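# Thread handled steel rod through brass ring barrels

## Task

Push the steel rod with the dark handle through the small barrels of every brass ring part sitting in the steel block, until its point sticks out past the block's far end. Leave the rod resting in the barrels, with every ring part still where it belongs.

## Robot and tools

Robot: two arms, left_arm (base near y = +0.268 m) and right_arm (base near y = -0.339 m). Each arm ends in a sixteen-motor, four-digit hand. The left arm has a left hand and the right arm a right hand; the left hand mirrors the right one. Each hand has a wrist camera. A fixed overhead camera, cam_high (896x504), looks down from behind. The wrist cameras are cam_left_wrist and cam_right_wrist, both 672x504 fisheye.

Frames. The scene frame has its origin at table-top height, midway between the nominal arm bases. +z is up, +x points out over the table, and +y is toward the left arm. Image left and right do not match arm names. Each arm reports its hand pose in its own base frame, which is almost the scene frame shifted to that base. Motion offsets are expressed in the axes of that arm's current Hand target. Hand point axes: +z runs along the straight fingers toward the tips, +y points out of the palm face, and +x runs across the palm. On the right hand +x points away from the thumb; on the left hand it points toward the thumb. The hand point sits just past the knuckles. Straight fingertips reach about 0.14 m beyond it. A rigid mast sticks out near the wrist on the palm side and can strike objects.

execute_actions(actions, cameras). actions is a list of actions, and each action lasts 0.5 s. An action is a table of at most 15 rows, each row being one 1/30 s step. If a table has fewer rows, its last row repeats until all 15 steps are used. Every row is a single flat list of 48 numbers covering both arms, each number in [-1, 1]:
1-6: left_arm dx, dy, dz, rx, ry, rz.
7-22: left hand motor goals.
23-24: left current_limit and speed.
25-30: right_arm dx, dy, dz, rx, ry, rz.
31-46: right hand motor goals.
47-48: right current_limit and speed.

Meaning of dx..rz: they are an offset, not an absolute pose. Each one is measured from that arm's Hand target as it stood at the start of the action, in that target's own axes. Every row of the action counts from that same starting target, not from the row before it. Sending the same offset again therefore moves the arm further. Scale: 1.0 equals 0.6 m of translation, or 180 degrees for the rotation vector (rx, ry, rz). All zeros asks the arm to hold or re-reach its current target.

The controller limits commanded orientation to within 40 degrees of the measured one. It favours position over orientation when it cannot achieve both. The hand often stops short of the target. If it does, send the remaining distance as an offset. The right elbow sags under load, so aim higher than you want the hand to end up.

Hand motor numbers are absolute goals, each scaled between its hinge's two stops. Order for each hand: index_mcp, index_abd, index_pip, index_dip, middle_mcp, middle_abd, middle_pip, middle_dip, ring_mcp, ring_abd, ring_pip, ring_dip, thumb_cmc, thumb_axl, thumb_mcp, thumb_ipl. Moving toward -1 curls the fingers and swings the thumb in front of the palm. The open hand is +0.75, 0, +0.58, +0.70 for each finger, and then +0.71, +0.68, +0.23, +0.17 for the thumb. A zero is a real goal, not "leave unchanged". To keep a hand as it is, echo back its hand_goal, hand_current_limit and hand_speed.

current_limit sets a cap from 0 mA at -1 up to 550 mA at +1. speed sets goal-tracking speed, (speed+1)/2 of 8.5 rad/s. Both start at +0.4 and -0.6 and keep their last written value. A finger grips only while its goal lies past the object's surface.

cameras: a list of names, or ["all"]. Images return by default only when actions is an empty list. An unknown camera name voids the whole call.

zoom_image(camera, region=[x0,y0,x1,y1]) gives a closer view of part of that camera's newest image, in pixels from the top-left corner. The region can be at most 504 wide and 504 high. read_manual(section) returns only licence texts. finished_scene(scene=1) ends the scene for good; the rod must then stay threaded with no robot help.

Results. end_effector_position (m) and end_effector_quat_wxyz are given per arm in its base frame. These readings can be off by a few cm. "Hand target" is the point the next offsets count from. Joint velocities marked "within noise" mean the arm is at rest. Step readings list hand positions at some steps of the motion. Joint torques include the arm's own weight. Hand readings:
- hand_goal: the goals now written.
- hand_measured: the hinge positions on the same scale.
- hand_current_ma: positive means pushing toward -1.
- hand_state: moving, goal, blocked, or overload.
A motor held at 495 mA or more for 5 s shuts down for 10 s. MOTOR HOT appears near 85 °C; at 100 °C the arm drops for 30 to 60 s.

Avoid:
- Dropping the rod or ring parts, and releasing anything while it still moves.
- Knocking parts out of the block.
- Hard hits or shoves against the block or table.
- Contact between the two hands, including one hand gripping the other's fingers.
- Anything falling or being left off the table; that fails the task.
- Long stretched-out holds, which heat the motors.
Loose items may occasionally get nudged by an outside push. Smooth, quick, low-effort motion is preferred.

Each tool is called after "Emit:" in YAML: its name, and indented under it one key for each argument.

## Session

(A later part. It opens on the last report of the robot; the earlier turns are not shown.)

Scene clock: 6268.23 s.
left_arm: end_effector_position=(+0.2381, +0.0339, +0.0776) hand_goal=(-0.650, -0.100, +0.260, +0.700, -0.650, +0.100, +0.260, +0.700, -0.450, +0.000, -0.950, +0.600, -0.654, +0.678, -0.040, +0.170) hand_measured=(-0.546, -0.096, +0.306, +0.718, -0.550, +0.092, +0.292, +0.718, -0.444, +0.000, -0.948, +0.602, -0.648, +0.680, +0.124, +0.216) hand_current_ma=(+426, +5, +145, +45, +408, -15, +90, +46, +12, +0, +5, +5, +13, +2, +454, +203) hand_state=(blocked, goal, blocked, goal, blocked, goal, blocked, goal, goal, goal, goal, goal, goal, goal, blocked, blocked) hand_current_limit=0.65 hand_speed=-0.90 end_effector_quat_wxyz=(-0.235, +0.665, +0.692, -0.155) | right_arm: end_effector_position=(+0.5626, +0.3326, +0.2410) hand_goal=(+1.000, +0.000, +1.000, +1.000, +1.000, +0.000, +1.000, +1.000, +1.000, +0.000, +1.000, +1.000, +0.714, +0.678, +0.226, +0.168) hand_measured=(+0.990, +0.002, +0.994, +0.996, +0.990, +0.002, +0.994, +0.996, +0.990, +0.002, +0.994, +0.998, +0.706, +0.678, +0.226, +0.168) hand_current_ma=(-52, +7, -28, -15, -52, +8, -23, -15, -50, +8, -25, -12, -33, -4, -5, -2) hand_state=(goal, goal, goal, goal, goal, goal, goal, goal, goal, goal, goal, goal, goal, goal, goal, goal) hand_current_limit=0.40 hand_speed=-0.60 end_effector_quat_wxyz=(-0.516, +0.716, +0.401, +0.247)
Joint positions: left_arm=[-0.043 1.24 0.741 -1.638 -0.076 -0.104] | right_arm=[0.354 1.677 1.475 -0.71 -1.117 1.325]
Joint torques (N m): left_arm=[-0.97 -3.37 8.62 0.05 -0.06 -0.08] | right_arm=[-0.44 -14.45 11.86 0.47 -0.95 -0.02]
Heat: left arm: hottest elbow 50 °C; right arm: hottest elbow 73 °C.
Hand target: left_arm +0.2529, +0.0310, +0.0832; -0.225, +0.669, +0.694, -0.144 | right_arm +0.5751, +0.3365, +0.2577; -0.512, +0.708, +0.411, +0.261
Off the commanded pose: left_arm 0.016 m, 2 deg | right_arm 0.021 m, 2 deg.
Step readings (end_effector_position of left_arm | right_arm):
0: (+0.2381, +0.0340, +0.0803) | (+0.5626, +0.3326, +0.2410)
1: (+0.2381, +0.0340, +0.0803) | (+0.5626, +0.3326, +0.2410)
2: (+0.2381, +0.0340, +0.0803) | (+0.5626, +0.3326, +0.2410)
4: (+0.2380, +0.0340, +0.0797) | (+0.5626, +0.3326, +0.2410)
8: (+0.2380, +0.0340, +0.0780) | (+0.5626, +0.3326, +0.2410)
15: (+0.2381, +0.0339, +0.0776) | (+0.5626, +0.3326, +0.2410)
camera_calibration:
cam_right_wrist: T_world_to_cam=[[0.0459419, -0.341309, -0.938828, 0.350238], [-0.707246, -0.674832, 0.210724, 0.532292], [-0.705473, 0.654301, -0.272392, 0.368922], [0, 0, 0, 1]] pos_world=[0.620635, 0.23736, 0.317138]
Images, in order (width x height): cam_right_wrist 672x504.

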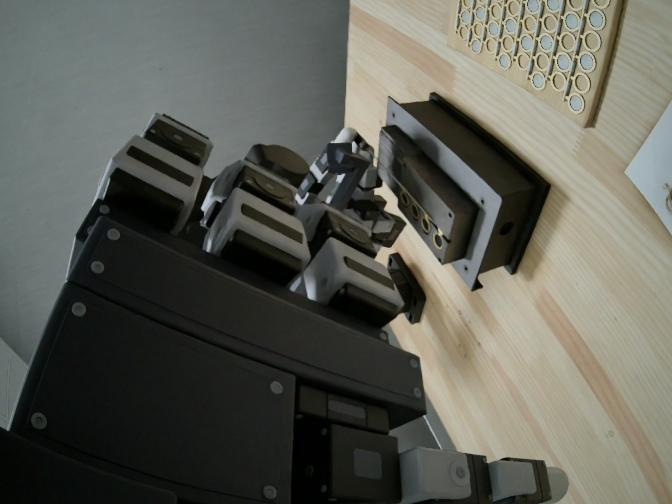

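Emit:
execute_actions:
  actions:
    - [[0.001,-0.0138,0.0042,0.0108,0.0011,0.0009,-0.65,-0.1,0.26,0.7,-0.65,0.1,0.26,0.7,-0.45,0,-0.95,0.6,-0.655,0.678,-0.04,0.17,0.65,-0.9,0,0,0,0,0,0,1,0,1,1,1,0,1,1,1,0,1,1,0.714,0.678,0.226,0.168,0.4,-0.6]]
  cameras: ["cam_right_wrist"]

Emit:
zoom_image:
  camera: "cam_right_wrist"
  region: [408, 200, 438, 230]

Emit:
zoom_image:
  camera: "cam_right_wrist"
  region: [385, 175, 450, 240]

Scene clock: 6306.73 s.
left_arm: end_effector_position=(+0.2361, +0.0340, +0.0781) hand_goal=(-0.650, -0.100, +0.260, +0.700, -0.650, +0.100, +0.260, +0.700, -0.450, +0.000, -0.950, +0.600, -0.654, +0.678, -0.040, +0.170) hand_measured=(-0.546, -0.096, +0.306, +0.718, -0.550, +0.092, +0.292, +0.718, -0.444, +0.000, -0.948, +0.602, -0.648, +0.680, +0.124, +0.216) hand_current_ma=(+426, +5, +145, +45, +406, -15, +90, +46, +12, +0, +5, +5, +13, +2, +454, +203) hand_state=(blocked, goal, blocked, goal, blocked, goal, blocked, goal, goal, goal, goal, goal, goal, goal, blocked, blocked) hand_current_limit=0.65 hand_speed=-0.90 end_effector_quat_wxyz=(-0.238, +0.664, +0.691, -0.157) | right_arm: end_effector_position=(+0.5626, +0.3326, +0.2410) hand_goal=(+1.000, +0.000, +1.000, +1.000, +1.000, +0.000, +1.000, +1.000, +1.000, +0.000, +1.000, +1.000, +0.714, +0.678, +0.226, +0.168) hand_measured=(+0.990, +0.002, +0.994, +0.996, +0.990, +0.002, +0.994, +0.996, +0.990, +0.002, +0.994, +0.998, +0.706, +0.678, +0.226, +0.168) hand_current_ma=(-52, +7, -28, -15, -52, +8, -23, -15, -50, +8, -25, -12, -33, -4, -5, -2) hand_state=(goal, goal, goal, goal, goal, goal, goal, goal, goal, goal, goal, goal, goal, goal, goal, goal) hand_current_limit=0.40 hand_speed=-0.60 end_effector_quat_wxyz=(-0.516, +0.716, +0.401, +0.247)
Joint positions: left_arm=[-0.043 1.24 0.741 -1.646 -0.076 -0.104] | right_arm=[0.354 1.677 1.475 -0.71 -1.117 1.325]
Joint torques (N m): left_arm=[-0.91 -3.02 8.58 -1.16 -0.06 -0.07] | right_arm=[-0.38 -14.33 11.86 0.49 -0.94 -0.01]
Heat: left arm: hottest elbow 50 °C; right arm: hottest elbow 73 °C.
Hand target: left_arm +0.2444, +0.0314, +0.0853; -0.237, +0.666, +0.690, -0.154 | right_arm +0.5751, +0.3365, +0.2577; -0.512, +0.708, +0.411, +0.261
Off the commanded pose: left_arm 0.011 m, 0 deg | right_arm 0.021 m, 2 deg.
Step readings (end_effector_position of left_arm | right_arm):
0: (+0.2381, +0.0339, +0.0776) | (+0.5626, +0.3326, +0.2410)
1: (+0.2381, +0.0339, +0.0776) | (+0.5626, +0.3326, +0.2410)
2: (+0.2381, +0.0339, +0.0776) | (+0.5626, +0.3326, +0.2410)
4: (+0.2381, +0.0339, +0.0776) | (+0.5626, +0.3326, +0.2410)
8: (+0.2370, +0.0339, +0.0778) | (+0.5626, +0.3326, +0.2410)
15: (+0.2362, +0.0340, +0.0781) | (+0.5626, +0.3326, +0.2410)
camera_calibration:
cam_right_wrist: T_world_to_cam=[[0.0459419, -0.341309, -0.938828, 0.350238], [-0.707246, -0.674832, 0.210724, 0.532292], [-0.705473, 0.654301, -0.272392, 0.368922], [0, 0, 0, 1]] pos_world=[0.620635, 0.23736, 0.317138]
Images, in order (width x height): cam_right_wrist 672x504.

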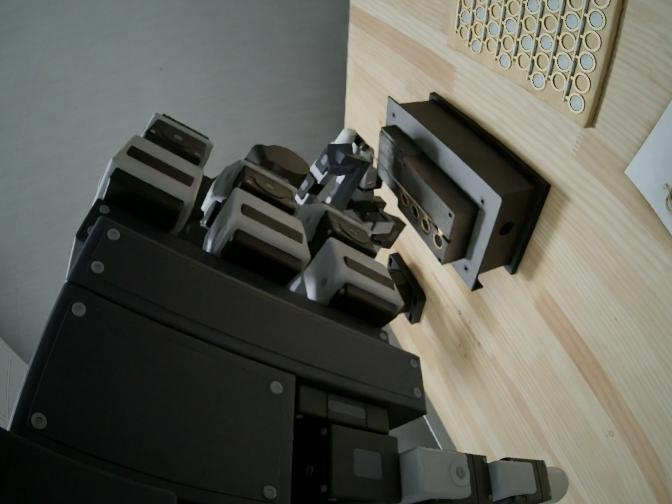

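Scaled by 16.800 from the camera's 672x504 image, which has a finer 960x720 frame.

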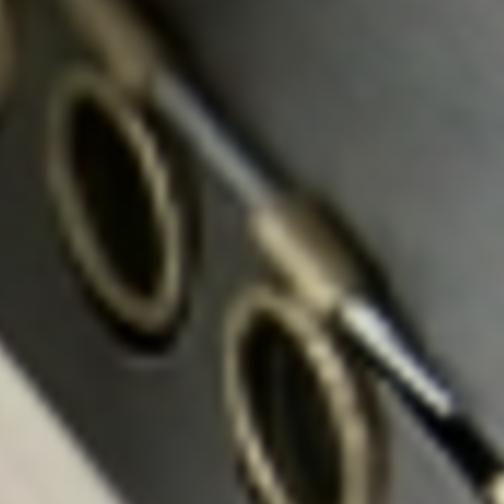

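Scaled by 7.754 from the camera's 672x504 image, which has a finer 960x720 frame.

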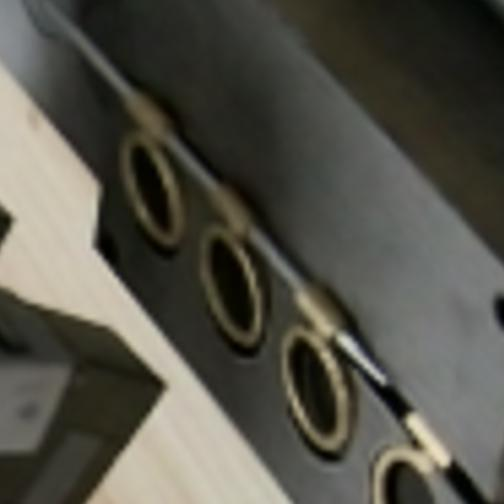

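Emit:
execute_actions:
  actions:
    - [[-0.0002,-0.0018,0.0028,0.0038,0.0004,0.0003,-0.65,-0.1,0.26,0.7,-0.65,0.1,0.26,0.7,-0.45,0,-0.95,0.6,-0.655,0.678,-0.04,0.17,0.65,-0.9,0,0,0,0,0,0,1,0,1,1,1,0,1,1,1,0,1,1,0.714,0.678,0.226,0.168,0.4,-0.6]]
  cameras: ["cam_right_wrist"]

Emit:
zoom_image:
  camera: "cam_right_wrist"
  region: [408, 200, 438, 230]

Emit:
zoom_image:
  camera: "cam_right_wrist"
  region: [385, 175, 450, 240]

Scene clock: 6313.60 s.
left_arm: end_effector_position=(+0.2342, +0.0340, +0.0771) hand_goal=(-0.650, -0.100, +0.260, +0.700, -0.650, +0.100, +0.260, +0.700, -0.450, +0.000, -0.950, +0.600, -0.654, +0.678, -0.040, +0.170) hand_measured=(-0.546, -0.096, +0.306, +0.718, -0.552, +0.092, +0.292, +0.718, -0.444, +0.000, -0.948, +0.602, -0.646, +0.680, +0.124, +0.216) hand_current_ma=(+426, +5, +145, +45, +399, -15, +90, +46, +12, +0, +5, +5, +15, +2, +454, +203) hand_state=(blocked, goal, blocked, goal, blocked, goal, blocked, goal, goal, goal, goal, goal, goal, goal, blocked, blocked) hand_current_limit=0.65 hand_speed=-0.90 end_effector_quat_wxyz=(-0.242, +0.663, +0.689, -0.162) | right_arm: end_effector_position=(+0.5626, +0.3326, +0.2410) hand_goal=(+1.000, +0.000, +1.000, +1.000, +1.000, +0.000, +1.000, +1.000, +1.000, +0.000, +1.000, +1.000, +0.714, +0.678, +0.226, +0.168) hand_measured=(+0.990, +0.002, +0.994, +0.996, +0.990, +0.002, +0.994, +0.996, +0.990, +0.002, +0.994, +0.998, +0.706, +0.678, +0.226, +0.168) hand_current_ma=(-52, +7, -28, -15, -52, +8, -23, -15, -50, +8, -25, -12, -33, -4, -5, -2) hand_state=(goal, goal, goal, goal, goal, goal, goal, goal, goal, goal, goal, goal, goal, goal, goal, goal) hand_current_limit=0.40 hand_speed=-0.60 end_effector_quat_wxyz=(-0.516, +0.716, +0.401, +0.247)
Joint positions: left_arm=[-0.043 1.246 0.741 -1.652 -0.075 -0.104] | right_arm=[0.354 1.677 1.475 -0.71 -1.117 1.325]
Joint torques (N m): left_arm=[-0.91 -3.31 8.68 -1.11 -0.07 -0.05] | right_arm=[-0.44 -14.45 11.86 0.47 -0.95 -0.01]
Heat: left arm: hottest elbow 50 °C; right arm: hottest elbow 73 °C.
Hand target: left_arm +0.2426, +0.0314, +0.0844; -0.241, +0.665, +0.689, -0.158 | right_arm +0.5751, +0.3365, +0.2577; -0.512, +0.708, +0.411, +0.261
Off the commanded pose: left_arm 0.011 m, 0 deg | right_arm 0.021 m, 2 deg.
Step readings (end_effector_position of left_arm | right_arm):
0: (+0.2361, +0.0340, +0.0781) | (+0.5626, +0.3326, +0.2410)
1: (+0.2361, +0.0340, +0.0781) | (+0.5626, +0.3326, +0.2410)
2: (+0.2360, +0.0340, +0.0780) | (+0.5626, +0.3326, +0.2410)
4: (+0.2354, +0.0339, +0.0778) | (+0.5626, +0.3326, +0.2410)
8: (+0.2345, +0.0340, +0.0772) | (+0.5626, +0.3326, +0.2410)
15: (+0.2342, +0.0340, +0.0771) | (+0.5626, +0.3326, +0.2410)
camera_calibration:
cam_right_wrist: T_world_to_cam=[[0.0459419, -0.341309, -0.938828, 0.350238], [-0.707246, -0.674832, 0.210724, 0.532292], [-0.705473, 0.654301, -0.272392, 0.368922], [0, 0, 0, 1]] pos_world=[0.620635, 0.23736, 0.317138]
Images, in order (width x height): cam_right_wrist 672x504.

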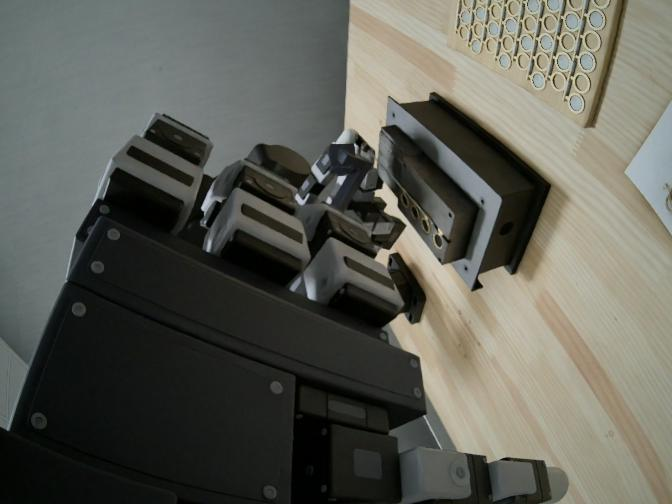

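Scaled by 16.800 from the camera's 672x504 image, which has a finer 960x720 frame.

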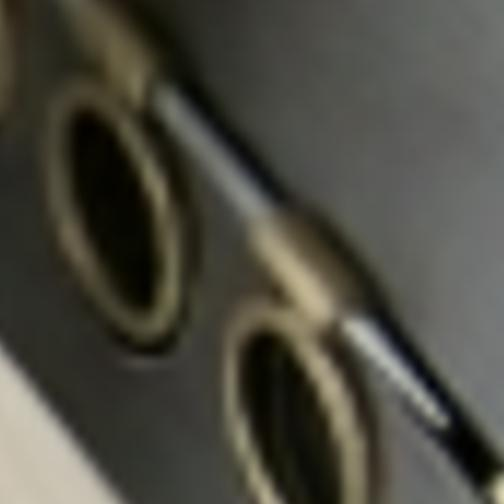

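Scaled by 7.754 from the camera's 672x504 image, which has a finer 960x720 frame.

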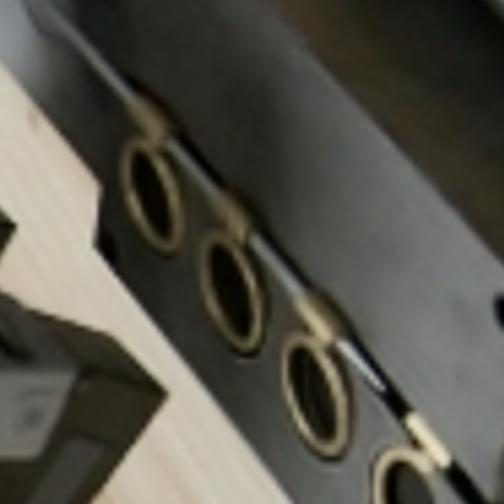

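Emit:
execute_actions:
  actions:
    - [[-0.0005,0.0013,0.0042,0.0038,0.0004,0.0003,-0.65,-0.1,0.26,0.7,-0.65,0.1,0.26,0.7,-0.45,0,-0.95,0.6,-0.655,0.678,-0.04,0.17,0.65,-0.9,0,0,0,0,0,0,1,0,1,1,1,0,1,1,1,0,1,1,0.714,0.678,0.226,0.168,0.4,-0.6]]
  cameras: ["cam_right_wrist"]

Emit:
zoom_image:
  camera: "cam_right_wrist"
  region: [385, 175, 450, 240]

Scene clock: 6321.70 s.
left_arm: end_effector_position=(+0.2335, +0.0340, +0.0746) hand_goal=(-0.650, -0.100, +0.260, +0.700, -0.650, +0.100, +0.260, +0.700, -0.450, +0.000, -0.950, +0.600, -0.654, +0.678, -0.040, +0.170) hand_measured=(-0.546, -0.096, +0.308, +0.718, -0.554, +0.092, +0.292, +0.718, -0.444, +0.000, -0.948, +0.602, -0.646, +0.680, +0.124, +0.216) hand_current_ma=(+426, +4, +150, +47, +389, -15, +90, +46, +12, +0, +5, +5, +17, +2, +454, +204) hand_state=(blocked, goal, blocked, goal, blocked, goal, blocked, goal, goal, goal, goal, goal, goal, goal, blocked, blocked) hand_current_limit=0.65 hand_speed=-0.90 end_effector_quat_wxyz=(-0.246, +0.662, +0.688, -0.165) | right_arm: end_effector_position=(+0.5626, +0.3326, +0.2410) hand_goal=(+1.000, +0.000, +1.000, +1.000, +1.000, +0.000, +1.000, +1.000, +1.000, +0.000, +1.000, +1.000, +0.714, +0.678, +0.226, +0.168) hand_measured=(+0.990, +0.002, +0.994, +0.996, +0.990, +0.002, +0.994, +0.996, +0.990, +0.002, +0.994, +0.998, +0.706, +0.678, +0.226, +0.168) hand_current_ma=(-52, +7, -28, -15, -52, +8, -23, -15, -50, +8, -25, -12, -33, -4, -5, -2) hand_state=(goal, goal, goal, goal, goal, goal, goal, goal, goal, goal, goal, goal, goal, goal, goal, goal) hand_current_limit=0.40 hand_speed=-0.60 end_effector_quat_wxyz=(-0.516, +0.716, +0.401, +0.247)
Joint positions: left_arm=[-0.043 1.258 0.741 -1.652 -0.075 -0.104] | right_arm=[0.354 1.677 1.475 -0.71 -1.117 1.325]
Joint torques (N m): left_arm=[-0.97 -3.37 8.58 -1.2 -0.07 -0.08] | right_arm=[-0.44 -14.33 11.85 0.49 -0.94 -0.01]
Heat: left arm: hottest elbow 50 °C; right arm: hottest elbow 73 °C.
Hand target: left_arm +0.2419, +0.0314, +0.0818; -0.246, +0.664, +0.687, -0.162 | right_arm +0.5751, +0.3365, +0.2577; -0.512, +0.708, +0.411, +0.261
Off the commanded pose: left_arm 0.011 m, 0 deg | right_arm 0.021 m, 2 deg.
Step readings (end_effector_position of left_arm | right_arm):
0: (+0.2342, +0.0340, +0.0771) | (+0.5626, +0.3326, +0.2410)
1: (+0.2342, +0.0340, +0.0771) | (+0.5626, +0.3326, +0.2410)
2: (+0.2342, +0.0340, +0.0770) | (+0.5626, +0.3326, +0.2410)
4: (+0.2340, +0.0340, +0.0765) | (+0.5626, +0.3326, +0.2410)
8: (+0.2337, +0.0340, +0.0750) | (+0.5626, +0.3326, +0.2410)
15: (+0.2335, +0.0340, +0.0746) | (+0.5626, +0.3326, +0.2410)
camera_calibration:
cam_right_wrist: T_world_to_cam=[[0.0459419, -0.341309, -0.938828, 0.350238], [-0.707246, -0.674832, 0.210724, 0.532292], [-0.705473, 0.654301, -0.272392, 0.368922], [0, 0, 0, 1]] pos_world=[0.620635, 0.23736, 0.317138]
Images, in order (width x height): cam_right_wrist 672x504.

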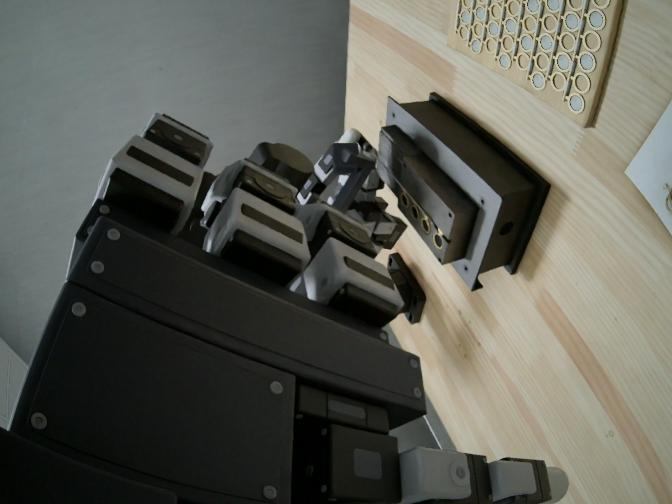

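Scaled by 7.754 from the camera's 672x504 image, which has a finer 960x720 frame.

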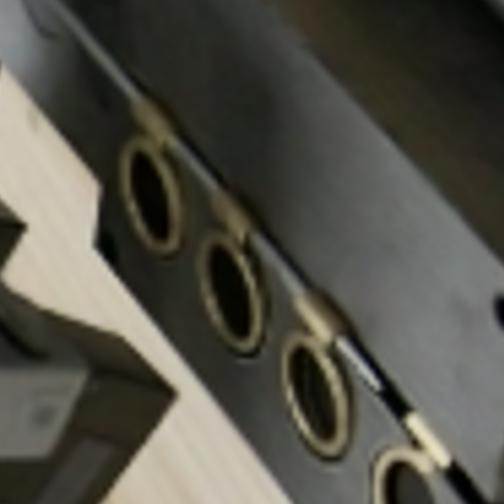

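Emit:
execute_actions:
  actions:
    - [[0,0,0,0,0,0,-0.65,-0.1,0.26,0.7,-0.65,0.1,0.26,0.7,-0.45,0,-0.95,0.6,-0.655,0.678,-0.04,0.17,0.65,-0.9,0,0,0,-0.0637,0.0411,0.0274,1,0,1,1,1,0,1,1,1,0,1,1,0.714,0.678,0.226,0.168,0.4,-0.6]]
    - [[0,0,0,0,0,0,-0.65,-0.1,0.26,0.7,-0.65,0.1,0.26,0.7,-0.45,0,-0.95,0.6,-0.655,0.678,-0.04,0.17,0.65,-0.9,0,0,0,-0.0637,0.0411,0.0274,1,0,1,1,1,0,1,1,1,0,1,1,0.714,0.678,0.226,0.168,0.4,-0.6]]
    - [[0,0,0,0,0,0,-0.65,-0.1,0.26,0.7,-0.65,0.1,0.26,0.7,-0.45,0,-0.95,0.6,-0.655,0.678,-0.04,0.17,0.65,-0.9,-0.0684,-0.0807,-0.0423,0,0,0,1,0,1,1,1,0,1,1,1,0,1,1,0.714,0.678,0.226,0.168,0.4,-0.6]]
    - [[0,0,0,0,0,0,-0.65,-0.1,0.26,0.7,-0.65,0.1,0.26,0.7,-0.45,0,-0.95,0.6,-0.655,0.678,-0.04,0.17,0.65,-0.9,-0.0684,-0.0807,-0.0423,0,0,0,1,0,0.576,0.696,1,0,0.576,0.696,1,0,0.576,0.696,0.714,0.678,0.226,0.168,0.4,-0.6]]
    - [[0,0,0,0,0,0,-0.65,-0.1,0.26,0.7,-0.65,0.1,0.26,0.7,-0.45,0,-0.95,0.6,-0.655,0.678,-0.04,0.17,0.65,-0.9,-0.0684,-0.0807,-0.0423,0,0,0,1,0,0.576,0.696,1,0,0.576,0.696,1,0,0.576,0.696,0.714,0.678,0.226,0.168,0.4,-0.6]]
    - [[0,0,0,0,0,0,-0.65,-0.1,0.26,0.7,-0.65,0.1,0.26,0.7,-0.45,0,-0.95,0.6,-0.655,0.678,-0.04,0.17,0.65,-0.9,0,0,0,0,0,0,1,0,0.576,0.696,1,0,0.576,0.696,1,0,0.576,0.696,0.714,0.678,0.226,0.168,0.4,-0.6]]
  cameras: ["cam_right_wrist"]

Emit:
zoom_image:
  camera: "cam_right_wrist"
  region: [420, 140, 520, 185]

Scene clock: 6357.73 s.
left_arm: end_effector_position=(+0.2335, +0.0340, +0.0746) hand_goal=(-0.650, -0.100, +0.260, +0.700, -0.650, +0.100, +0.260, +0.700, -0.450, +0.000, -0.950, +0.600, -0.654, +0.678, -0.040, +0.170) hand_measured=(-0.546, -0.096, +0.308, +0.718, -0.554, +0.092, +0.292, +0.718, -0.444, +0.000, -0.948, +0.602, -0.646, +0.680, +0.124, +0.216) hand_current_ma=(+426, +4, +150, +47, +389, -15, +90, +46, +12, +0, +5, +5, +17, +2, +454, +204) hand_state=(blocked, goal, blocked, goal, blocked, goal, blocked, goal, goal, goal, goal, goal, goal, goal, blocked, blocked) hand_current_limit=0.65 hand_speed=-0.90 end_effector_quat_wxyz=(-0.246, +0.662, +0.688, -0.165) | right_arm: end_effector_position=(+0.3716, +0.3478, +0.2638) hand_goal=(+1.000, +0.000, +0.576, +0.696, +1.000, +0.000, +0.576, +0.696, +1.000, +0.000, +0.576, +0.696, +0.714, +0.678, +0.226, +0.168) hand_measured=(+0.992, +0.002, +0.576, +0.698, +0.992, +0.002, +0.576, +0.698, +0.994, +0.002, +0.576, +0.698, +0.706, +0.678, +0.226, +0.168) hand_current_ma=(-35, +7, +3, +11, -34, +8, +2, +12, -33, +8, +2, +10, -33, -4, -5, -2) hand_state=(goal, goal, goal, goal, goal, goal, goal, goal, goal, goal, goal, goal, goal, goal, goal, goal) hand_current_limit=0.40 hand_speed=-0.60 end_effector_quat_wxyz=(-0.429, +0.785, +0.226, +0.385)
Joint positions: left_arm=[-0.043 1.258 0.741 -1.652 -0.075 -0.104] | right_arm=[0.767 1.111 0.87 -0.121 -0.331 2.008]
Joint torques (N m): left_arm=[-0.85 -3.25 8.51 -1.07 -0.09 -0.07] | right_arm=[-0.21 -7.24 9.02 1.65 0 0.21]
Heat: left arm: hottest elbow 50 °C; right arm: hottest elbow 73 °C.
Hand target: left_arm +0.2419, +0.0314, +0.0818; -0.246, +0.664, +0.687, -0.162 | right_arm +0.3703, +0.3472, +0.2605; -0.430, +0.788, +0.220, +0.381
Off the commanded pose: left_arm 0.011 m, 0 deg | right_arm 0.004 m, 1 deg.
Step readings (end_effector_position of left_arm | right_arm):
0: (+0.2335, +0.0340, +0.0746) | (+0.5626, +0.3326, +0.2410)
1: (+0.2335, +0.0340, +0.0746) | (+0.5629, +0.3323, +0.2408)
2: (+0.2335, +0.0340, +0.0746) | (+0.5671, +0.3301, +0.2406)
4: (+0.2335, +0.0340, +0.0746) | (+0.5780, +0.3285, +0.2419)
8: (+0.2335, +0.0340, +0.0746) | (+0.5858, +0.3270, +0.2509)
15: (+0.2335, +0.0340, +0.0746) | (+0.5782, +0.3340, +0.2627)
16: (+0.2335, +0.0340, +0.0746) | (+0.5781, +0.3343, +0.2626)
17: (+0.2335, +0.0340, +0.0746) | (+0.5810, +0.3316, +0.2612)
19: (+0.2335, +0.0340, +0.0746) | (+0.5858, +0.3265, +0.2581)
23: (+0.2335, +0.0340, +0.0746) | (+0.5838, +0.3253, +0.2525)
30: (+0.2335, +0.0340, +0.0746) | (+0.5765, +0.3360, +0.2531)
31: (+0.2335, +0.0340, +0.0746) | (+0.5761, +0.3359, +0.2529)
32: (+0.2335, +0.0340, +0.0746) | (+0.5740, +0.3349, +0.2520)
34: (+0.2335, +0.0340, +0.0746) | (+0.5623, +0.3290, +0.2475)
38: (+0.2335, +0.0340, +0.0746) | (+0.5240, +0.3286, +0.2424)
45: (+0.2335, +0.0340, +0.0746) | (+0.5060, +0.3421, +0.2623)
46: (+0.2335, +0.0340, +0.0746) | (+0.5061, +0.3414, +0.2628)
47: (+0.2335, +0.0340, +0.0746) | (+0.5047, +0.3397, +0.2615)
49: (+0.2335, +0.0340, +0.0746) | (+0.4948, +0.3330, +0.2557)
53: (+0.2335, +0.0340, +0.0746) | (+0.4573, +0.3340, +0.2466)
60: (+0.2335, +0.0340, +0.0746) | (+0.4379, +0.3447, +0.2601)
61: (+0.2335, +0.0340, +0.0746) | (+0.4380, +0.3440, +0.2606)
62: (+0.2335, +0.0340, +0.0746) | (+0.4369, +0.3420, +0.2595)
64: (+0.2335, +0.0340, +0.0746) | (+0.4281, +0.3362, +0.2552)
68: (+0.2335, +0.0340, +0.0746) | (+0.3904, +0.3399, +0.2506)
75: (+0.2335, +0.0340, +0.0746) | (+0.3715, +0.3485, +0.2646)
76: (+0.2335, +0.0340, +0.0746) | (+0.3716, +0.3483, +0.2645)
77: (+0.2335, +0.0340, +0.0746) | (+0.3717, +0.3481, +0.2645)
79: (+0.2335, +0.0340, +0.0746) | (+0.3717, +0.3478, +0.2639)
83: (+0.2335, +0.0340, +0.0746) | (+0.3716, +0.3478, +0.2639)
90: (+0.2335, +0.0340, +0.0746) | (+0.3716, +0.3478, +0.2638)
camera_calibration:
cam_right_wrist: T_world_to_cam=[[-0.0735232, -0.331751, -0.940498, 0.427135], [-0.952846, -0.255033, 0.164449, 0.360109], [-0.294414, 0.90824, -0.297357, -0.00407497], [0, 0, 0, 1]] pos_world=[0.373333, 0.237243, 0.341289]
Images, in order (width x height): cam_right_wrist 672x504.

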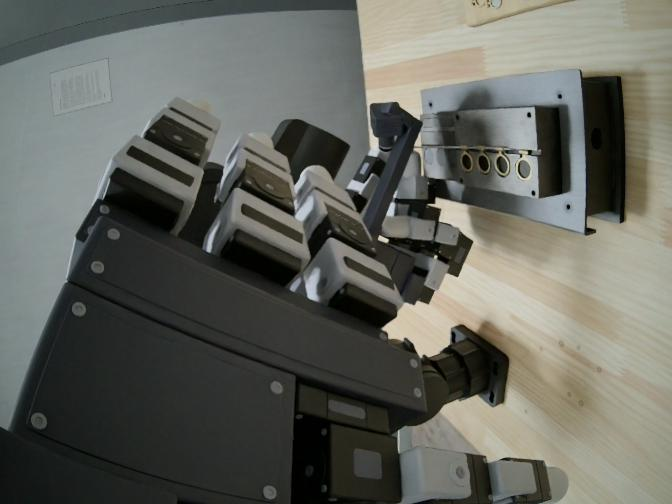

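Scaled by 5.040 from the camera's 672x504 image, which has a finer 960x720 frame.

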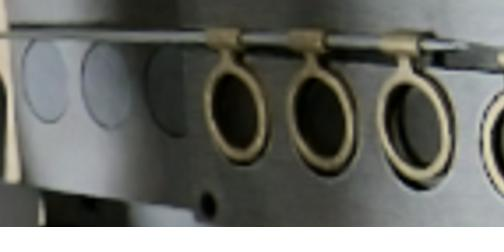

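Emit:
zoom_image:
  camera: "cam_right_wrist"
  region: [455, 142, 505, 182]

Emit:
zoom_image:
  camera: "cam_right_wrist"
  region: [490, 142, 545, 186]

Scaled by 10.080 from the camera's 672x504 image, which has a finer 960x720 frame.

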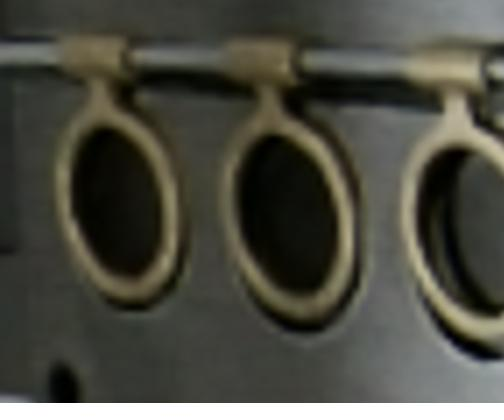

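Scaled by 9.164 from the camera's 672x504 image, which has a finer 960x720 frame.

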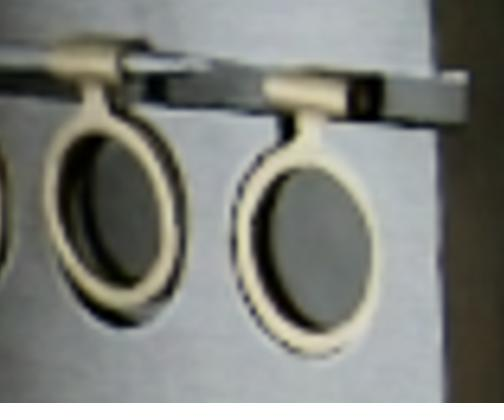

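Emit:
execute_actions:
  actions:
    - [[-0.0037,0.0212,-0.0067,-0.0152,0.0049,0.0153,-0.65,-0.1,0.26,0.7,-0.65,0.1,0.26,0.7,-0.45,0,-0.95,0.6,-0.655,0.678,-0.04,0.17,0.65,-0.9,0,0,0,0,0,0,1,0,0.576,0.696,1,0,0.576,0.696,1,0,0.576,0.696,0.714,0.678,0.226,0.168,0.4,-0.6]]
  cameras: ["cam_right_wrist"]

Emit:
zoom_image:
  camera: "cam_right_wrist"
  region: [420, 140, 520, 185]

Emit:
zoom_image:
  camera: "cam_right_wrist"
  region: [490, 142, 545, 186]

Scene clock: 6400.37 s.
left_arm: end_effector_position=(+0.2387, +0.0342, +0.0734) hand_goal=(-0.650, -0.100, +0.260, +0.700, -0.650, +0.100, +0.260, +0.700, -0.450, +0.000, -0.950, +0.600, -0.654, +0.678, -0.040, +0.170) hand_measured=(-0.546, -0.096, +0.308, +0.718, -0.554, +0.092, +0.292, +0.718, -0.444, +0.000, -0.948, +0.602, -0.646, +0.680, +0.124, +0.216) hand_current_ma=(+426, +7, +150, +47, +388, -13, +90, +46, +12, +0, +5, +5, +17, +2, +454, +205) hand_state=(blocked, goal, blocked, goal, blocked, goal, blocked, goal, goal, goal, goal, goal, goal, goal, blocked, blocked) hand_current_limit=0.65 hand_speed=-0.90 end_effector_quat_wxyz=(-0.243, +0.675, +0.678, -0.158) | right_arm: end_effector_position=(+0.3716, +0.3478, +0.2638) hand_goal=(+1.000, +0.000, +0.576, +0.696, +1.000, +0.000, +0.576, +0.696, +1.000, +0.000, +0.576, +0.696, +0.714, +0.678, +0.226, +0.168) hand_measured=(+0.992, +0.002, +0.576, +0.698, +0.992, +0.002, +0.576, +0.698, +0.994, +0.002, +0.576, +0.698, +0.706, +0.678, +0.226, +0.168) hand_current_ma=(-35, +7, +3, +11, -34, +8, +2, +12, -33, +8, +2, +10, -33, -4, -5, -2) hand_state=(goal, goal, goal, goal, goal, goal, goal, goal, goal, goal, goal, goal, goal, goal, goal, goal) hand_current_limit=0.40 hand_speed=-0.60 end_effector_quat_wxyz=(-0.429, +0.785, +0.226, +0.385)
Joint positions: left_arm=[-0.043 1.258 0.741 -1.636 -0.092 -0.074] | right_arm=[0.767 1.111 0.87 -0.121 -0.331 2.008]
Joint torques (N m): left_arm=[-0.97 -3.6 8.36 0.23 -0.18 0.13] | right_arm=[-0.32 -7.24 9.03 1.68 0 0.19]
Heat: left arm: hottest elbow 50 °C; right arm: hottest elbow 70 °C.
Hand target: left_arm +0.2547, +0.0296, +0.0779; -0.231, +0.687, +0.673, -0.146 | right_arm +0.3703, +0.3472, +0.2605; -0.430, +0.788, +0.220, +0.381
Off the commanded pose: left_arm 0.017 m, 2 deg | right_arm 0.004 m, 1 deg.
Step readings (end_effector_position of left_arm | right_arm):
0: (+0.2335, +0.0340, +0.0746) | (+0.3716, +0.3478, +0.2638)
1: (+0.2335, +0.0340, +0.0746) | (+0.3716, +0.3478, +0.2638)
2: (+0.2336, +0.0342, +0.0746) | (+0.3716, +0.3478, +0.2638)
4: (+0.2344, +0.0348, +0.0746) | (+0.3716, +0.3478, +0.2638)
8: (+0.2376, +0.0347, +0.0738) | (+0.3716, +0.3478, +0.2638)
15: (+0.2387, +0.0343, +0.0735) | (+0.3716, +0.3478, +0.2638)
camera_calibration:
cam_right_wrist: T_world_to_cam=[[-0.0735232, -0.331751, -0.940498, 0.427135], [-0.952846, -0.255033, 0.164449, 0.360109], [-0.294414, 0.90824, -0.297357, -0.00407497], [0, 0, 0, 1]] pos_world=[0.373333, 0.237243, 0.341289]
Images, in order (width x height): cam_right_wrist 672x504.

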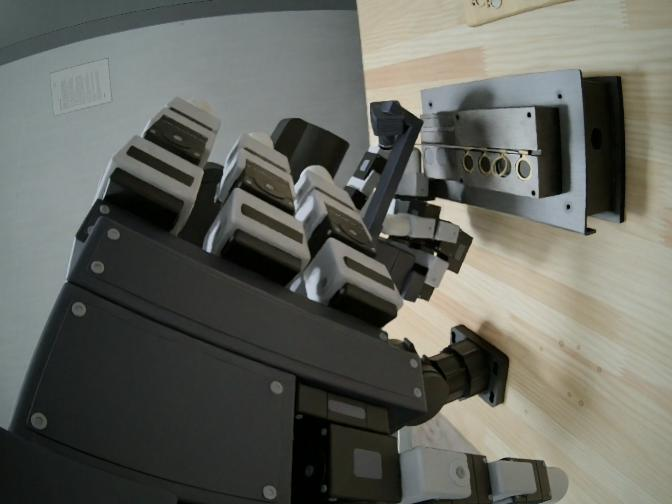

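Scaled by 5.040 from the camera's 672x504 image, which has a finer 960x720 frame.

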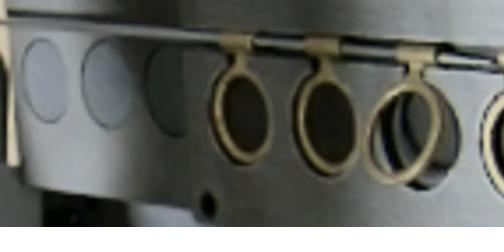

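Scaled by 9.164 from the camera's 672x504 image, which has a finer 960x720 frame.

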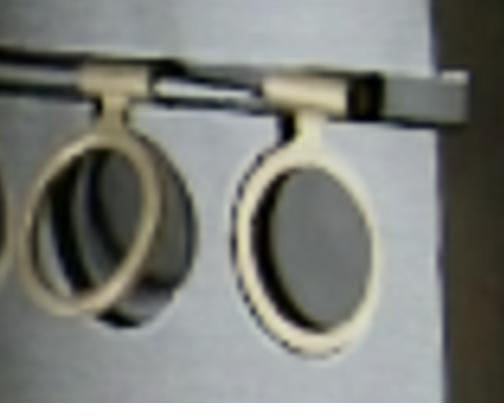

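Emit:
execute_actions:
  actions:
    - [[-0.003,-0.001,-0.0009,-0.0002,-0.0015,-0.0075,-0.65,-0.1,0.26,0.7,-0.65,0.1,0.26,0.7,-0.45,0,-0.95,0.6,-0.655,0.678,-0.04,0.17,0.65,-0.9,0,0,0,0,0,0,1,0,0.576,0.696,1,0,0.576,0.696,1,0,0.576,0.696,0.714,0.678,0.226,0.168,0.4,-0.6]]
  cameras: ["cam_right_wrist"]

Emit:
zoom_image:
  camera: "cam_right_wrist"
  region: [490, 142, 545, 186]

Emit:
zoom_image:
  camera: "cam_right_wrist"
  region: [455, 142, 505, 182]

Scene clock: 6423.03 s.
left_arm: end_effector_position=(+0.2384, +0.0332, +0.0735) hand_goal=(-0.650, -0.100, +0.260, +0.700, -0.650, +0.100, +0.260, +0.700, -0.450, +0.000, -0.950, +0.600, -0.654, +0.678, -0.040, +0.170) hand_measured=(-0.546, -0.094, +0.308, +0.718, -0.554, +0.096, +0.292, +0.718, -0.444, +0.000, -0.948, +0.602, -0.644, +0.680, +0.124, +0.216) hand_current_ma=(+426, +12, +150, +47, +388, -7, +90, +46, +12, +0, +5, +5, +21, +2, +454, +205) hand_state=(blocked, goal, blocked, goal, blocked, goal, blocked, goal, goal, goal, goal, goal, goal, goal, blocked, blocked) hand_current_limit=0.65 hand_speed=-0.90 end_effector_quat_wxyz=(-0.243, +0.672, +0.681, -0.158) | right_arm: end_effector_position=(+0.3716, +0.3478, +0.2638) hand_goal=(+1.000, +0.000, +0.576, +0.696, +1.000, +0.000, +0.576, +0.696, +1.000, +0.000, +0.576, +0.696, +0.714, +0.678, +0.226, +0.168) hand_measured=(+0.992, +0.002, +0.576, +0.698, +0.992, +0.002, +0.576, +0.698, +0.994, +0.002, +0.576, +0.698, +0.706, +0.678, +0.226, +0.168) hand_current_ma=(-35, +7, +3, +11, -34, +8, +2, +12, -33, +8, +2, +10, -33, -4, -5, -2) hand_state=(goal, goal, goal, goal, goal, goal, goal, goal, goal, goal, goal, goal, goal, goal, goal, goal) hand_current_limit=0.40 hand_speed=-0.60 end_effector_quat_wxyz=(-0.429, +0.785, +0.226, +0.385)
Joint positions: left_arm=[-0.046 1.258 0.741 -1.636 -0.086 -0.086] | right_arm=[0.767 1.111 0.87 -0.121 -0.331 2.008]
Joint torques (N m): left_arm=[-1.79 -3.31 8.51 0.09 0.01 -0.07] | right_arm=[-0.26 -7.3 9.02 1.65 0 0.19]
Heat: left arm: hottest elbow 49 °C; right arm: hottest elbow 69 °C.
Hand target: left_arm +0.2544, +0.0278, +0.0785; -0.231, +0.679, +0.682, -0.145 | right_arm +0.3703, +0.3472, +0.2605; -0.430, +0.788, +0.220, +0.381
Off the commanded pose: left_arm 0.018 m, 2 deg | right_arm 0.004 m, 1 deg.
Step readings (end_effector_position of left_arm | right_arm):
0: (+0.2387, +0.0342, +0.0734) | (+0.3716, +0.3478, +0.2638)
1: (+0.2387, +0.0342, +0.0734) | (+0.3716, +0.3478, +0.2638)
2: (+0.2387, +0.0341, +0.0734) | (+0.3716, +0.3478, +0.2638)
4: (+0.2386, +0.0338, +0.0734) | (+0.3716, +0.3478, +0.2638)
8: (+0.2385, +0.0333, +0.0734) | (+0.3716, +0.3478, +0.2638)
15: (+0.2384, +0.0332, +0.0734) | (+0.3716, +0.3478, +0.2638)
camera_calibration:
cam_right_wrist: T_world_to_cam=[[-0.0735232, -0.331751, -0.940498, 0.427135], [-0.952846, -0.255033, 0.164449, 0.360109], [-0.294414, 0.90824, -0.297357, -0.00407497], [0, 0, 0, 1]] pos_world=[0.373333, 0.237243, 0.341289]
Images, in order (width x height): cam_right_wrist 672x504.

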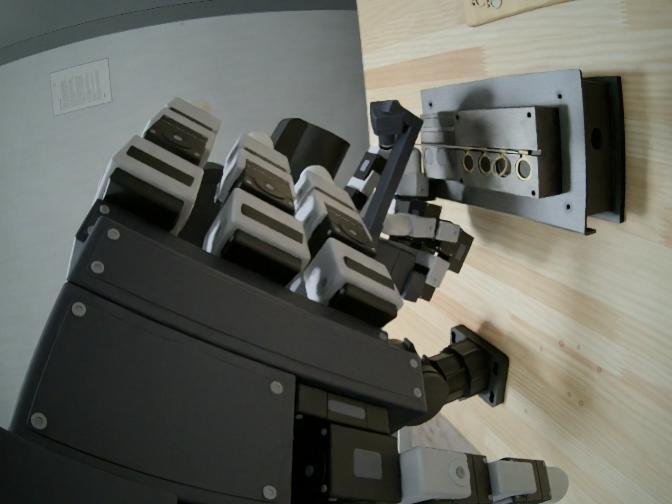

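Scaled by 9.164 from the camera's 672x504 image, which has a finer 960x720 frame.

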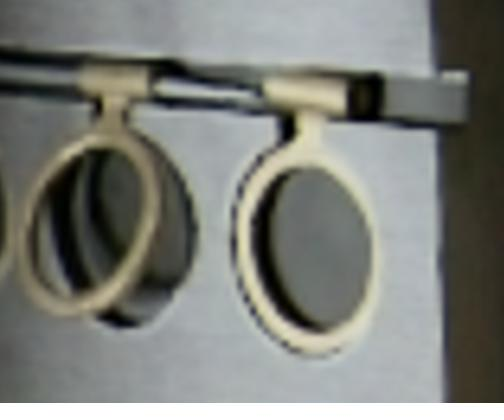

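Scaled by 10.080 from the camera's 672x504 image, which has a finer 960x720 frame.

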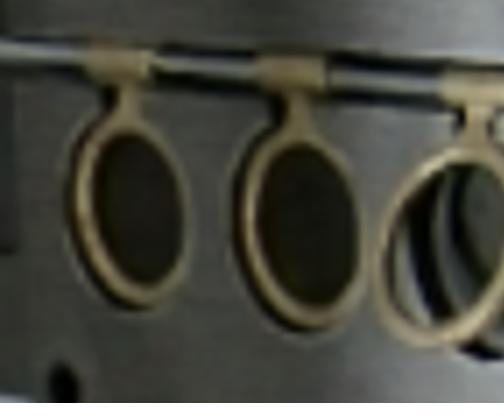

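Emit:
execute_actions:
  actions:
    - [[-0.0025,0.0023,-0.0012,-0.0019,-0.0001,-0.0002,-0.65,-0.1,0.26,0.7,-0.65,0.1,0.26,0.7,-0.45,0,-0.95,0.6,-0.655,0.678,-0.04,0.17,0.65,-0.9,0,0,0,0,0,0,1,0,0.576,0.696,1,0,0.576,0.696,1,0,0.576,0.696,0.714,0.678,0.226,0.168,0.4,-0.6]]
  cameras: ["cam_right_wrist"]

Emit:
zoom_image:
  camera: "cam_right_wrist"
  region: [490, 142, 545, 186]

Scene clock: 6453.93 s.
left_arm: end_effector_position=(+0.2390, +0.0326, +0.0734) hand_goal=(-0.650, -0.100, +0.260, +0.700, -0.650, +0.100, +0.260, +0.700, -0.450, +0.000, -0.950, +0.600, -0.654, +0.678, -0.040, +0.170) hand_measured=(-0.546, -0.092, +0.308, +0.718, -0.554, +0.098, +0.292, +0.718, -0.444, +0.000, -0.948, +0.602, -0.644, +0.680, +0.124, +0.216) hand_current_ma=(+426, +15, +150, +47, +388, -3, +93, +46, +12, +0, +5, +5, +24, +2, +454, +205) hand_state=(blocked, goal, blocked, goal, blocked, goal, blocked, goal, goal, goal, goal, goal, goal, goal, blocked, blocked) hand_current_limit=0.65 hand_speed=-0.90 end_effector_quat_wxyz=(-0.242, +0.670, +0.684, -0.156) | right_arm: end_effector_position=(+0.3716, +0.3478, +0.2638) hand_goal=(+1.000, +0.000, +0.576, +0.696, +1.000, +0.000, +0.576, +0.696, +1.000, +0.000, +0.576, +0.696, +0.714, +0.678, +0.226, +0.168) hand_measured=(+0.992, +0.002, +0.576, +0.698, +0.992, +0.002, +0.576, +0.698, +0.994, +0.002, +0.576, +0.698, +0.706, +0.678, +0.226, +0.168) hand_current_ma=(-35, +7, +3, +11, -34, +8, +2, +12, -33, +8, +2, +10, -33, -4, -5, -2) hand_state=(goal, goal, goal, goal, goal, goal, goal, goal, goal, goal, goal, goal, goal, goal, goal, goal) hand_current_limit=0.40 hand_speed=-0.60 end_effector_quat_wxyz=(-0.429, +0.785, +0.226, +0.385)
Joint positions: left_arm=[-0.05 1.258 0.741 -1.633 -0.083 -0.095] | right_arm=[0.767 1.111 0.87 -0.121 -0.331 2.008]
Joint torques (N m): left_arm=[-1.85 -3.43 8.59 0.23 0.01 -0.03] | right_arm=[-0.32 -7.24 9.01 1.68 0.01 0.19]
Heat: left arm: hottest elbow 49 °C; right arm: hottest elbow 68 °C.
Hand target: left_arm +0.2559, +0.0263, +0.0782; -0.229, +0.679, +0.682, -0.143 | right_arm +0.3703, +0.3472, +0.2605; -0.430, +0.788, +0.220, +0.381
Off the commanded pose: left_arm 0.019 m, 2 deg | right_arm 0.004 m, 1 deg.
Step readings (end_effector_position of left_arm | right_arm):
0: (+0.2384, +0.0332, +0.0735) | (+0.3716, +0.3478, +0.2638)
1: (+0.2384, +0.0332, +0.0735) | (+0.3716, +0.3478, +0.2638)
2: (+0.2386, +0.0331, +0.0734) | (+0.3716, +0.3478, +0.2638)
4: (+0.2388, +0.0328, +0.0733) | (+0.3716, +0.3478, +0.2638)
8: (+0.2389, +0.0327, +0.0734) | (+0.3716, +0.3478, +0.2638)
15: (+0.2390, +0.0326, +0.0734) | (+0.3716, +0.3478, +0.2638)
camera_calibration:
cam_right_wrist: T_world_to_cam=[[-0.0735232, -0.331751, -0.940498, 0.427135], [-0.952846, -0.255033, 0.164449, 0.360109], [-0.294414, 0.90824, -0.297357, -0.00407497], [0, 0, 0, 1]] pos_world=[0.373333, 0.237243, 0.341289]
Images, in order (width x height): cam_right_wrist 672x504.

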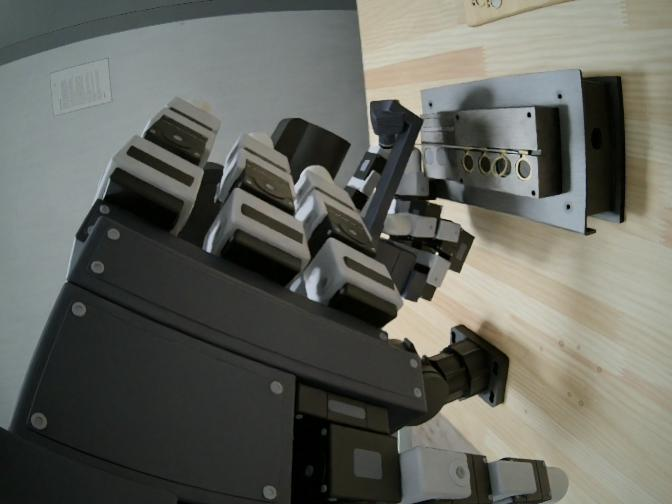

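Scaled by 9.164 from the camera's 672x504 image, which has a finer 960x720 frame.

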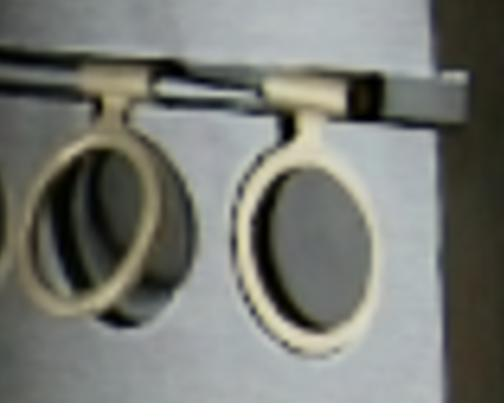

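Emit:
zoom_image:
  camera: "cam_right_wrist"
  region: [494, 145, 518, 165]

Emit:
zoom_image:
  camera: "cam_right_wrist"
  region: [474, 143, 498, 163]

Scaled by 21.000 from the camera's 672x504 image, which has a finer 960x720 frame.

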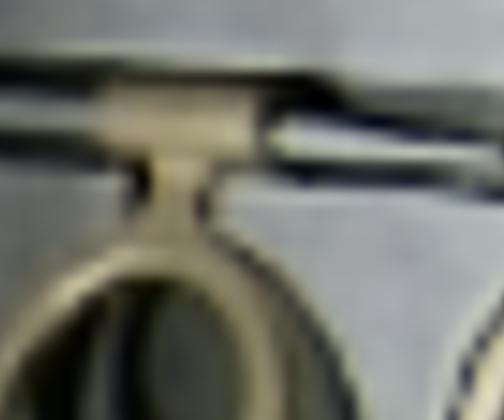

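Scaled by 21.000 from the camera's 672x504 image, which has a finer 960x720 frame.

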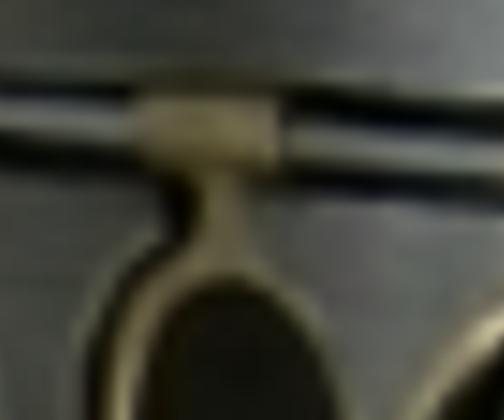

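Emit:
execute_actions:
  actions:
    - [[-0.0088,-0.0002,-0.0017,-0.0004,-0.0002,0.0008,-0.65,-0.1,0.26,0.7,-0.65,0.1,0.26,0.7,-0.45,0,-0.95,0.6,-0.655,0.678,-0.04,0.17,0.65,-0.9,0,0,0,0,0,0,1,0,0.576,0.696,1,0,0.576,0.696,1,0,0.576,0.696,0.714,0.678,0.226,0.168,0.4,-0.6]]
  cameras: ["cam_right_wrist"]

Emit:
zoom_image:
  camera: "cam_right_wrist"
  region: [490, 142, 545, 186]

Emit:
zoom_image:
  camera: "cam_right_wrist"
  region: [455, 142, 505, 182]

Scene clock: 6478.20 s.
left_arm: end_effector_position=(+0.2388, +0.0307, +0.0738) hand_goal=(-0.650, -0.100, +0.260, +0.700, -0.650, +0.100, +0.260, +0.700, -0.450, +0.000, -0.950, +0.600, -0.654, +0.678, -0.040, +0.170) hand_measured=(-0.546, -0.084, +0.308, +0.718, -0.554, +0.106, +0.292, +0.718, -0.444, +0.000, -0.948, +0.602, -0.638, +0.680, +0.124, +0.216) hand_current_ma=(+426, +33, +150, +47, +388, +10, +94, +46, +12, +0, +5, +5, +38, +2, +454, +205) hand_state=(blocked, goal, blocked, goal, blocked, goal, blocked, goal, goal, goal, goal, goal, goal, goal, blocked, blocked) hand_current_limit=0.65 hand_speed=-0.90 end_effector_quat_wxyz=(-0.244, +0.666, +0.688, -0.154) | right_arm: end_effector_position=(+0.3716, +0.3478, +0.2638) hand_goal=(+1.000, +0.000, +0.576, +0.696, +1.000, +0.000, +0.576, +0.696, +1.000, +0.000, +0.576, +0.696, +0.714, +0.678, +0.226, +0.168) hand_measured=(+0.992, +0.002, +0.576, +0.698, +0.992, +0.002, +0.576, +0.698, +0.994, +0.002, +0.576, +0.698, +0.706, +0.678, +0.226, +0.168) hand_current_ma=(-35, +7, +3, +11, -34, +8, +2, +12, -33, +8, +2, +10, -33, -4, -5, -2) hand_state=(goal, goal, goal, goal, goal, goal, goal, goal, goal, goal, goal, goal, goal, goal, goal, goal) hand_current_limit=0.40 hand_speed=-0.60 end_effector_quat_wxyz=(-0.429, +0.785, +0.226, +0.385)
Joint positions: left_arm=[-0.064 1.258 0.741 -1.633 -0.078 -0.121] | right_arm=[0.767 1.111 0.87 -0.121 -0.331 2.008]
Joint torques (N m): left_arm=[-2.49 -3.49 8.58 0.17 0.18 0.1] | right_arm=[-0.32 -7.3 9.01 1.66 0 0.19]
Heat: left arm: hottest elbow 49 °C; right arm: hottest elbow 68 °C.
Hand target: left_arm +0.2562, +0.0208, +0.0785; -0.228, +0.680, +0.682, -0.143 | right_arm +0.3703, +0.3472, +0.2605; -0.430, +0.788, +0.220, +0.381
Off the commanded pose: left_arm 0.021 m, 3 deg | right_arm 0.004 m, 1 deg.
Step readings (end_effector_position of left_arm | right_arm):
0: (+0.2390, +0.0326, +0.0734) | (+0.3716, +0.3478, +0.2638)
1: (+0.2390, +0.0324, +0.0734) | (+0.3716, +0.3478, +0.2638)
2: (+0.2389, +0.0320, +0.0733) | (+0.3716, +0.3478, +0.2638)
4: (+0.2388, +0.0314, +0.0734) | (+0.3716, +0.3478, +0.2638)
8: (+0.2388, +0.0309, +0.0737) | (+0.3716, +0.3478, +0.2638)
15: (+0.2388, +0.0307, +0.0738) | (+0.3716, +0.3478, +0.2638)
camera_calibration:
cam_right_wrist: T_world_to_cam=[[-0.0735232, -0.331751, -0.940498, 0.427135], [-0.952846, -0.255033, 0.164449, 0.360109], [-0.294414, 0.90824, -0.297357, -0.00407497], [0, 0, 0, 1]] pos_world=[0.373333, 0.237243, 0.341289]
Images, in order (width x height): cam_right_wrist 672x504.

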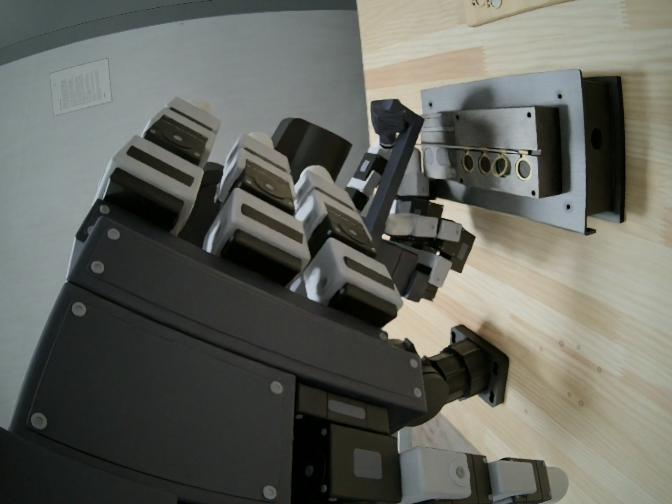

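Scaled by 9.164 from the camera's 672x504 image, which has a finer 960x720 frame.

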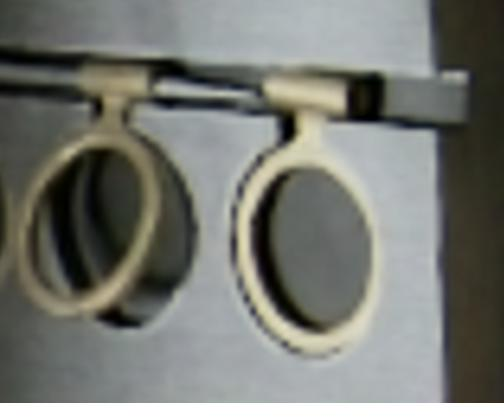

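Scaled by 10.080 from the camera's 672x504 image, which has a finer 960x720 frame.

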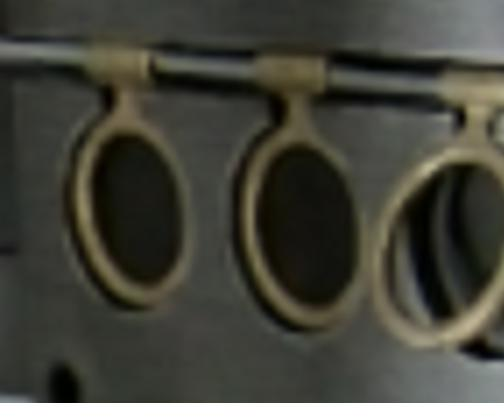

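Emit:
execute_actions:
  actions: []
  cameras: ["cam_right_wrist", "cam_high"]

Scene clock: 6503.17 s.
left_arm: end_effector_position=(+0.2388, +0.0307, +0.0738) hand_goal=(-0.650, -0.100, +0.260, +0.700, -0.650, +0.100, +0.260, +0.700, -0.450, +0.000, -0.950, +0.600, -0.654, +0.678, -0.040, +0.170) hand_measured=(-0.546, -0.084, +0.308, +0.718, -0.554, +0.106, +0.292, +0.718, -0.444, +0.000, -0.948, +0.602, -0.638, +0.680, +0.124, +0.216) hand_current_ma=(+426, +33, +150, +47, +388, +10, +94, +46, +12, +0, +5, +5, +38, +2, +454, +205) hand_state=(blocked, goal, blocked, goal, blocked, goal, blocked, goal, goal, goal, goal, goal, goal, goal, blocked, blocked) hand_current_limit=0.65 hand_speed=-0.90 end_effector_quat_wxyz=(-0.244, +0.666, +0.688, -0.154) | right_arm: end_effector_position=(+0.3716, +0.3478, +0.2638) hand_goal=(+1.000, +0.000, +0.576, +0.696, +1.000, +0.000, +0.576, +0.696, +1.000, +0.000, +0.576, +0.696, +0.714, +0.678, +0.226, +0.168) hand_measured=(+0.992, +0.002, +0.576, +0.698, +0.992, +0.002, +0.576, +0.698, +0.994, +0.002, +0.576, +0.698, +0.706, +0.678, +0.226, +0.168) hand_current_ma=(-35, +7, +3, +11, -34, +8, +2, +12, -33, +8, +2, +10, -33, -4, -5, -2) hand_state=(goal, goal, goal, goal, goal, goal, goal, goal, goal, goal, goal, goal, goal, goal, goal, goal) hand_current_limit=0.40 hand_speed=-0.60 end_effector_quat_wxyz=(-0.429, +0.785, +0.226, +0.385)
Joint positions: left_arm=[-0.064 1.258 0.741 -1.633 -0.078 -0.121] | right_arm=[0.767 1.111 0.87 -0.121 -0.331 2.008]
Joint velocities: within noise
Joint torques (N m): left_arm=[-2.08 -3.55 8.58 0.27 0.18 0.1] | right_arm=[-0.26 -7.18 9.02 1.66 0 0.19]
Heat: left arm: hottest elbow 50 °C; right arm: hottest elbow 67 °C.
Hand target: left_arm +0.2562, +0.0208, +0.0785; -0.228, +0.680, +0.682, -0.143 | right_arm +0.3703, +0.3472, +0.2605; -0.430, +0.788, +0.220, +0.381
Off the commanded pose: left_arm 0.021 m, 3 deg | right_arm 0.004 m, 1 deg.
camera_calibration:
cam_right_wrist: T_world_to_cam=[[-0.0735232, -0.331751, -0.940498, 0.427135], [-0.952846, -0.255033, 0.164449, 0.360109], [-0.294414, 0.90824, -0.297357, -0.00407497], [0, 0, 0, 1]] pos_world=[0.373333, 0.237243, 0.341289]
Images, in order (width x height): cam_high 896x504, cam_right_wrist 672x504.

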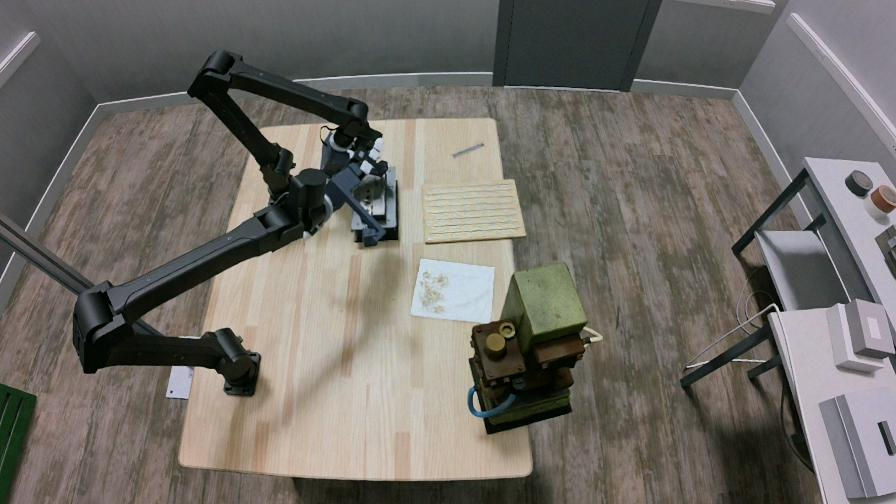

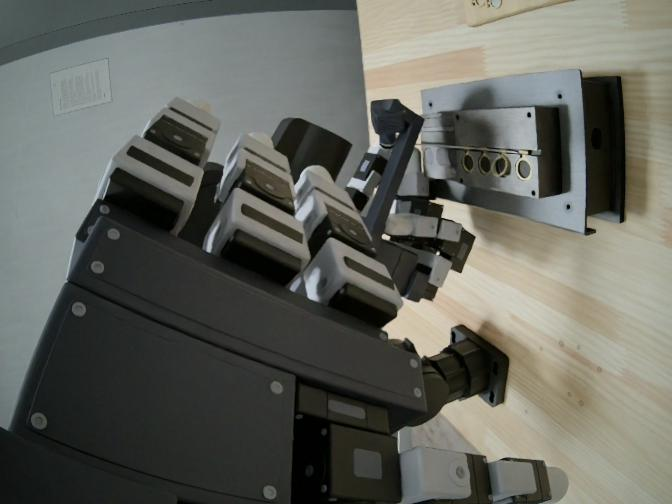

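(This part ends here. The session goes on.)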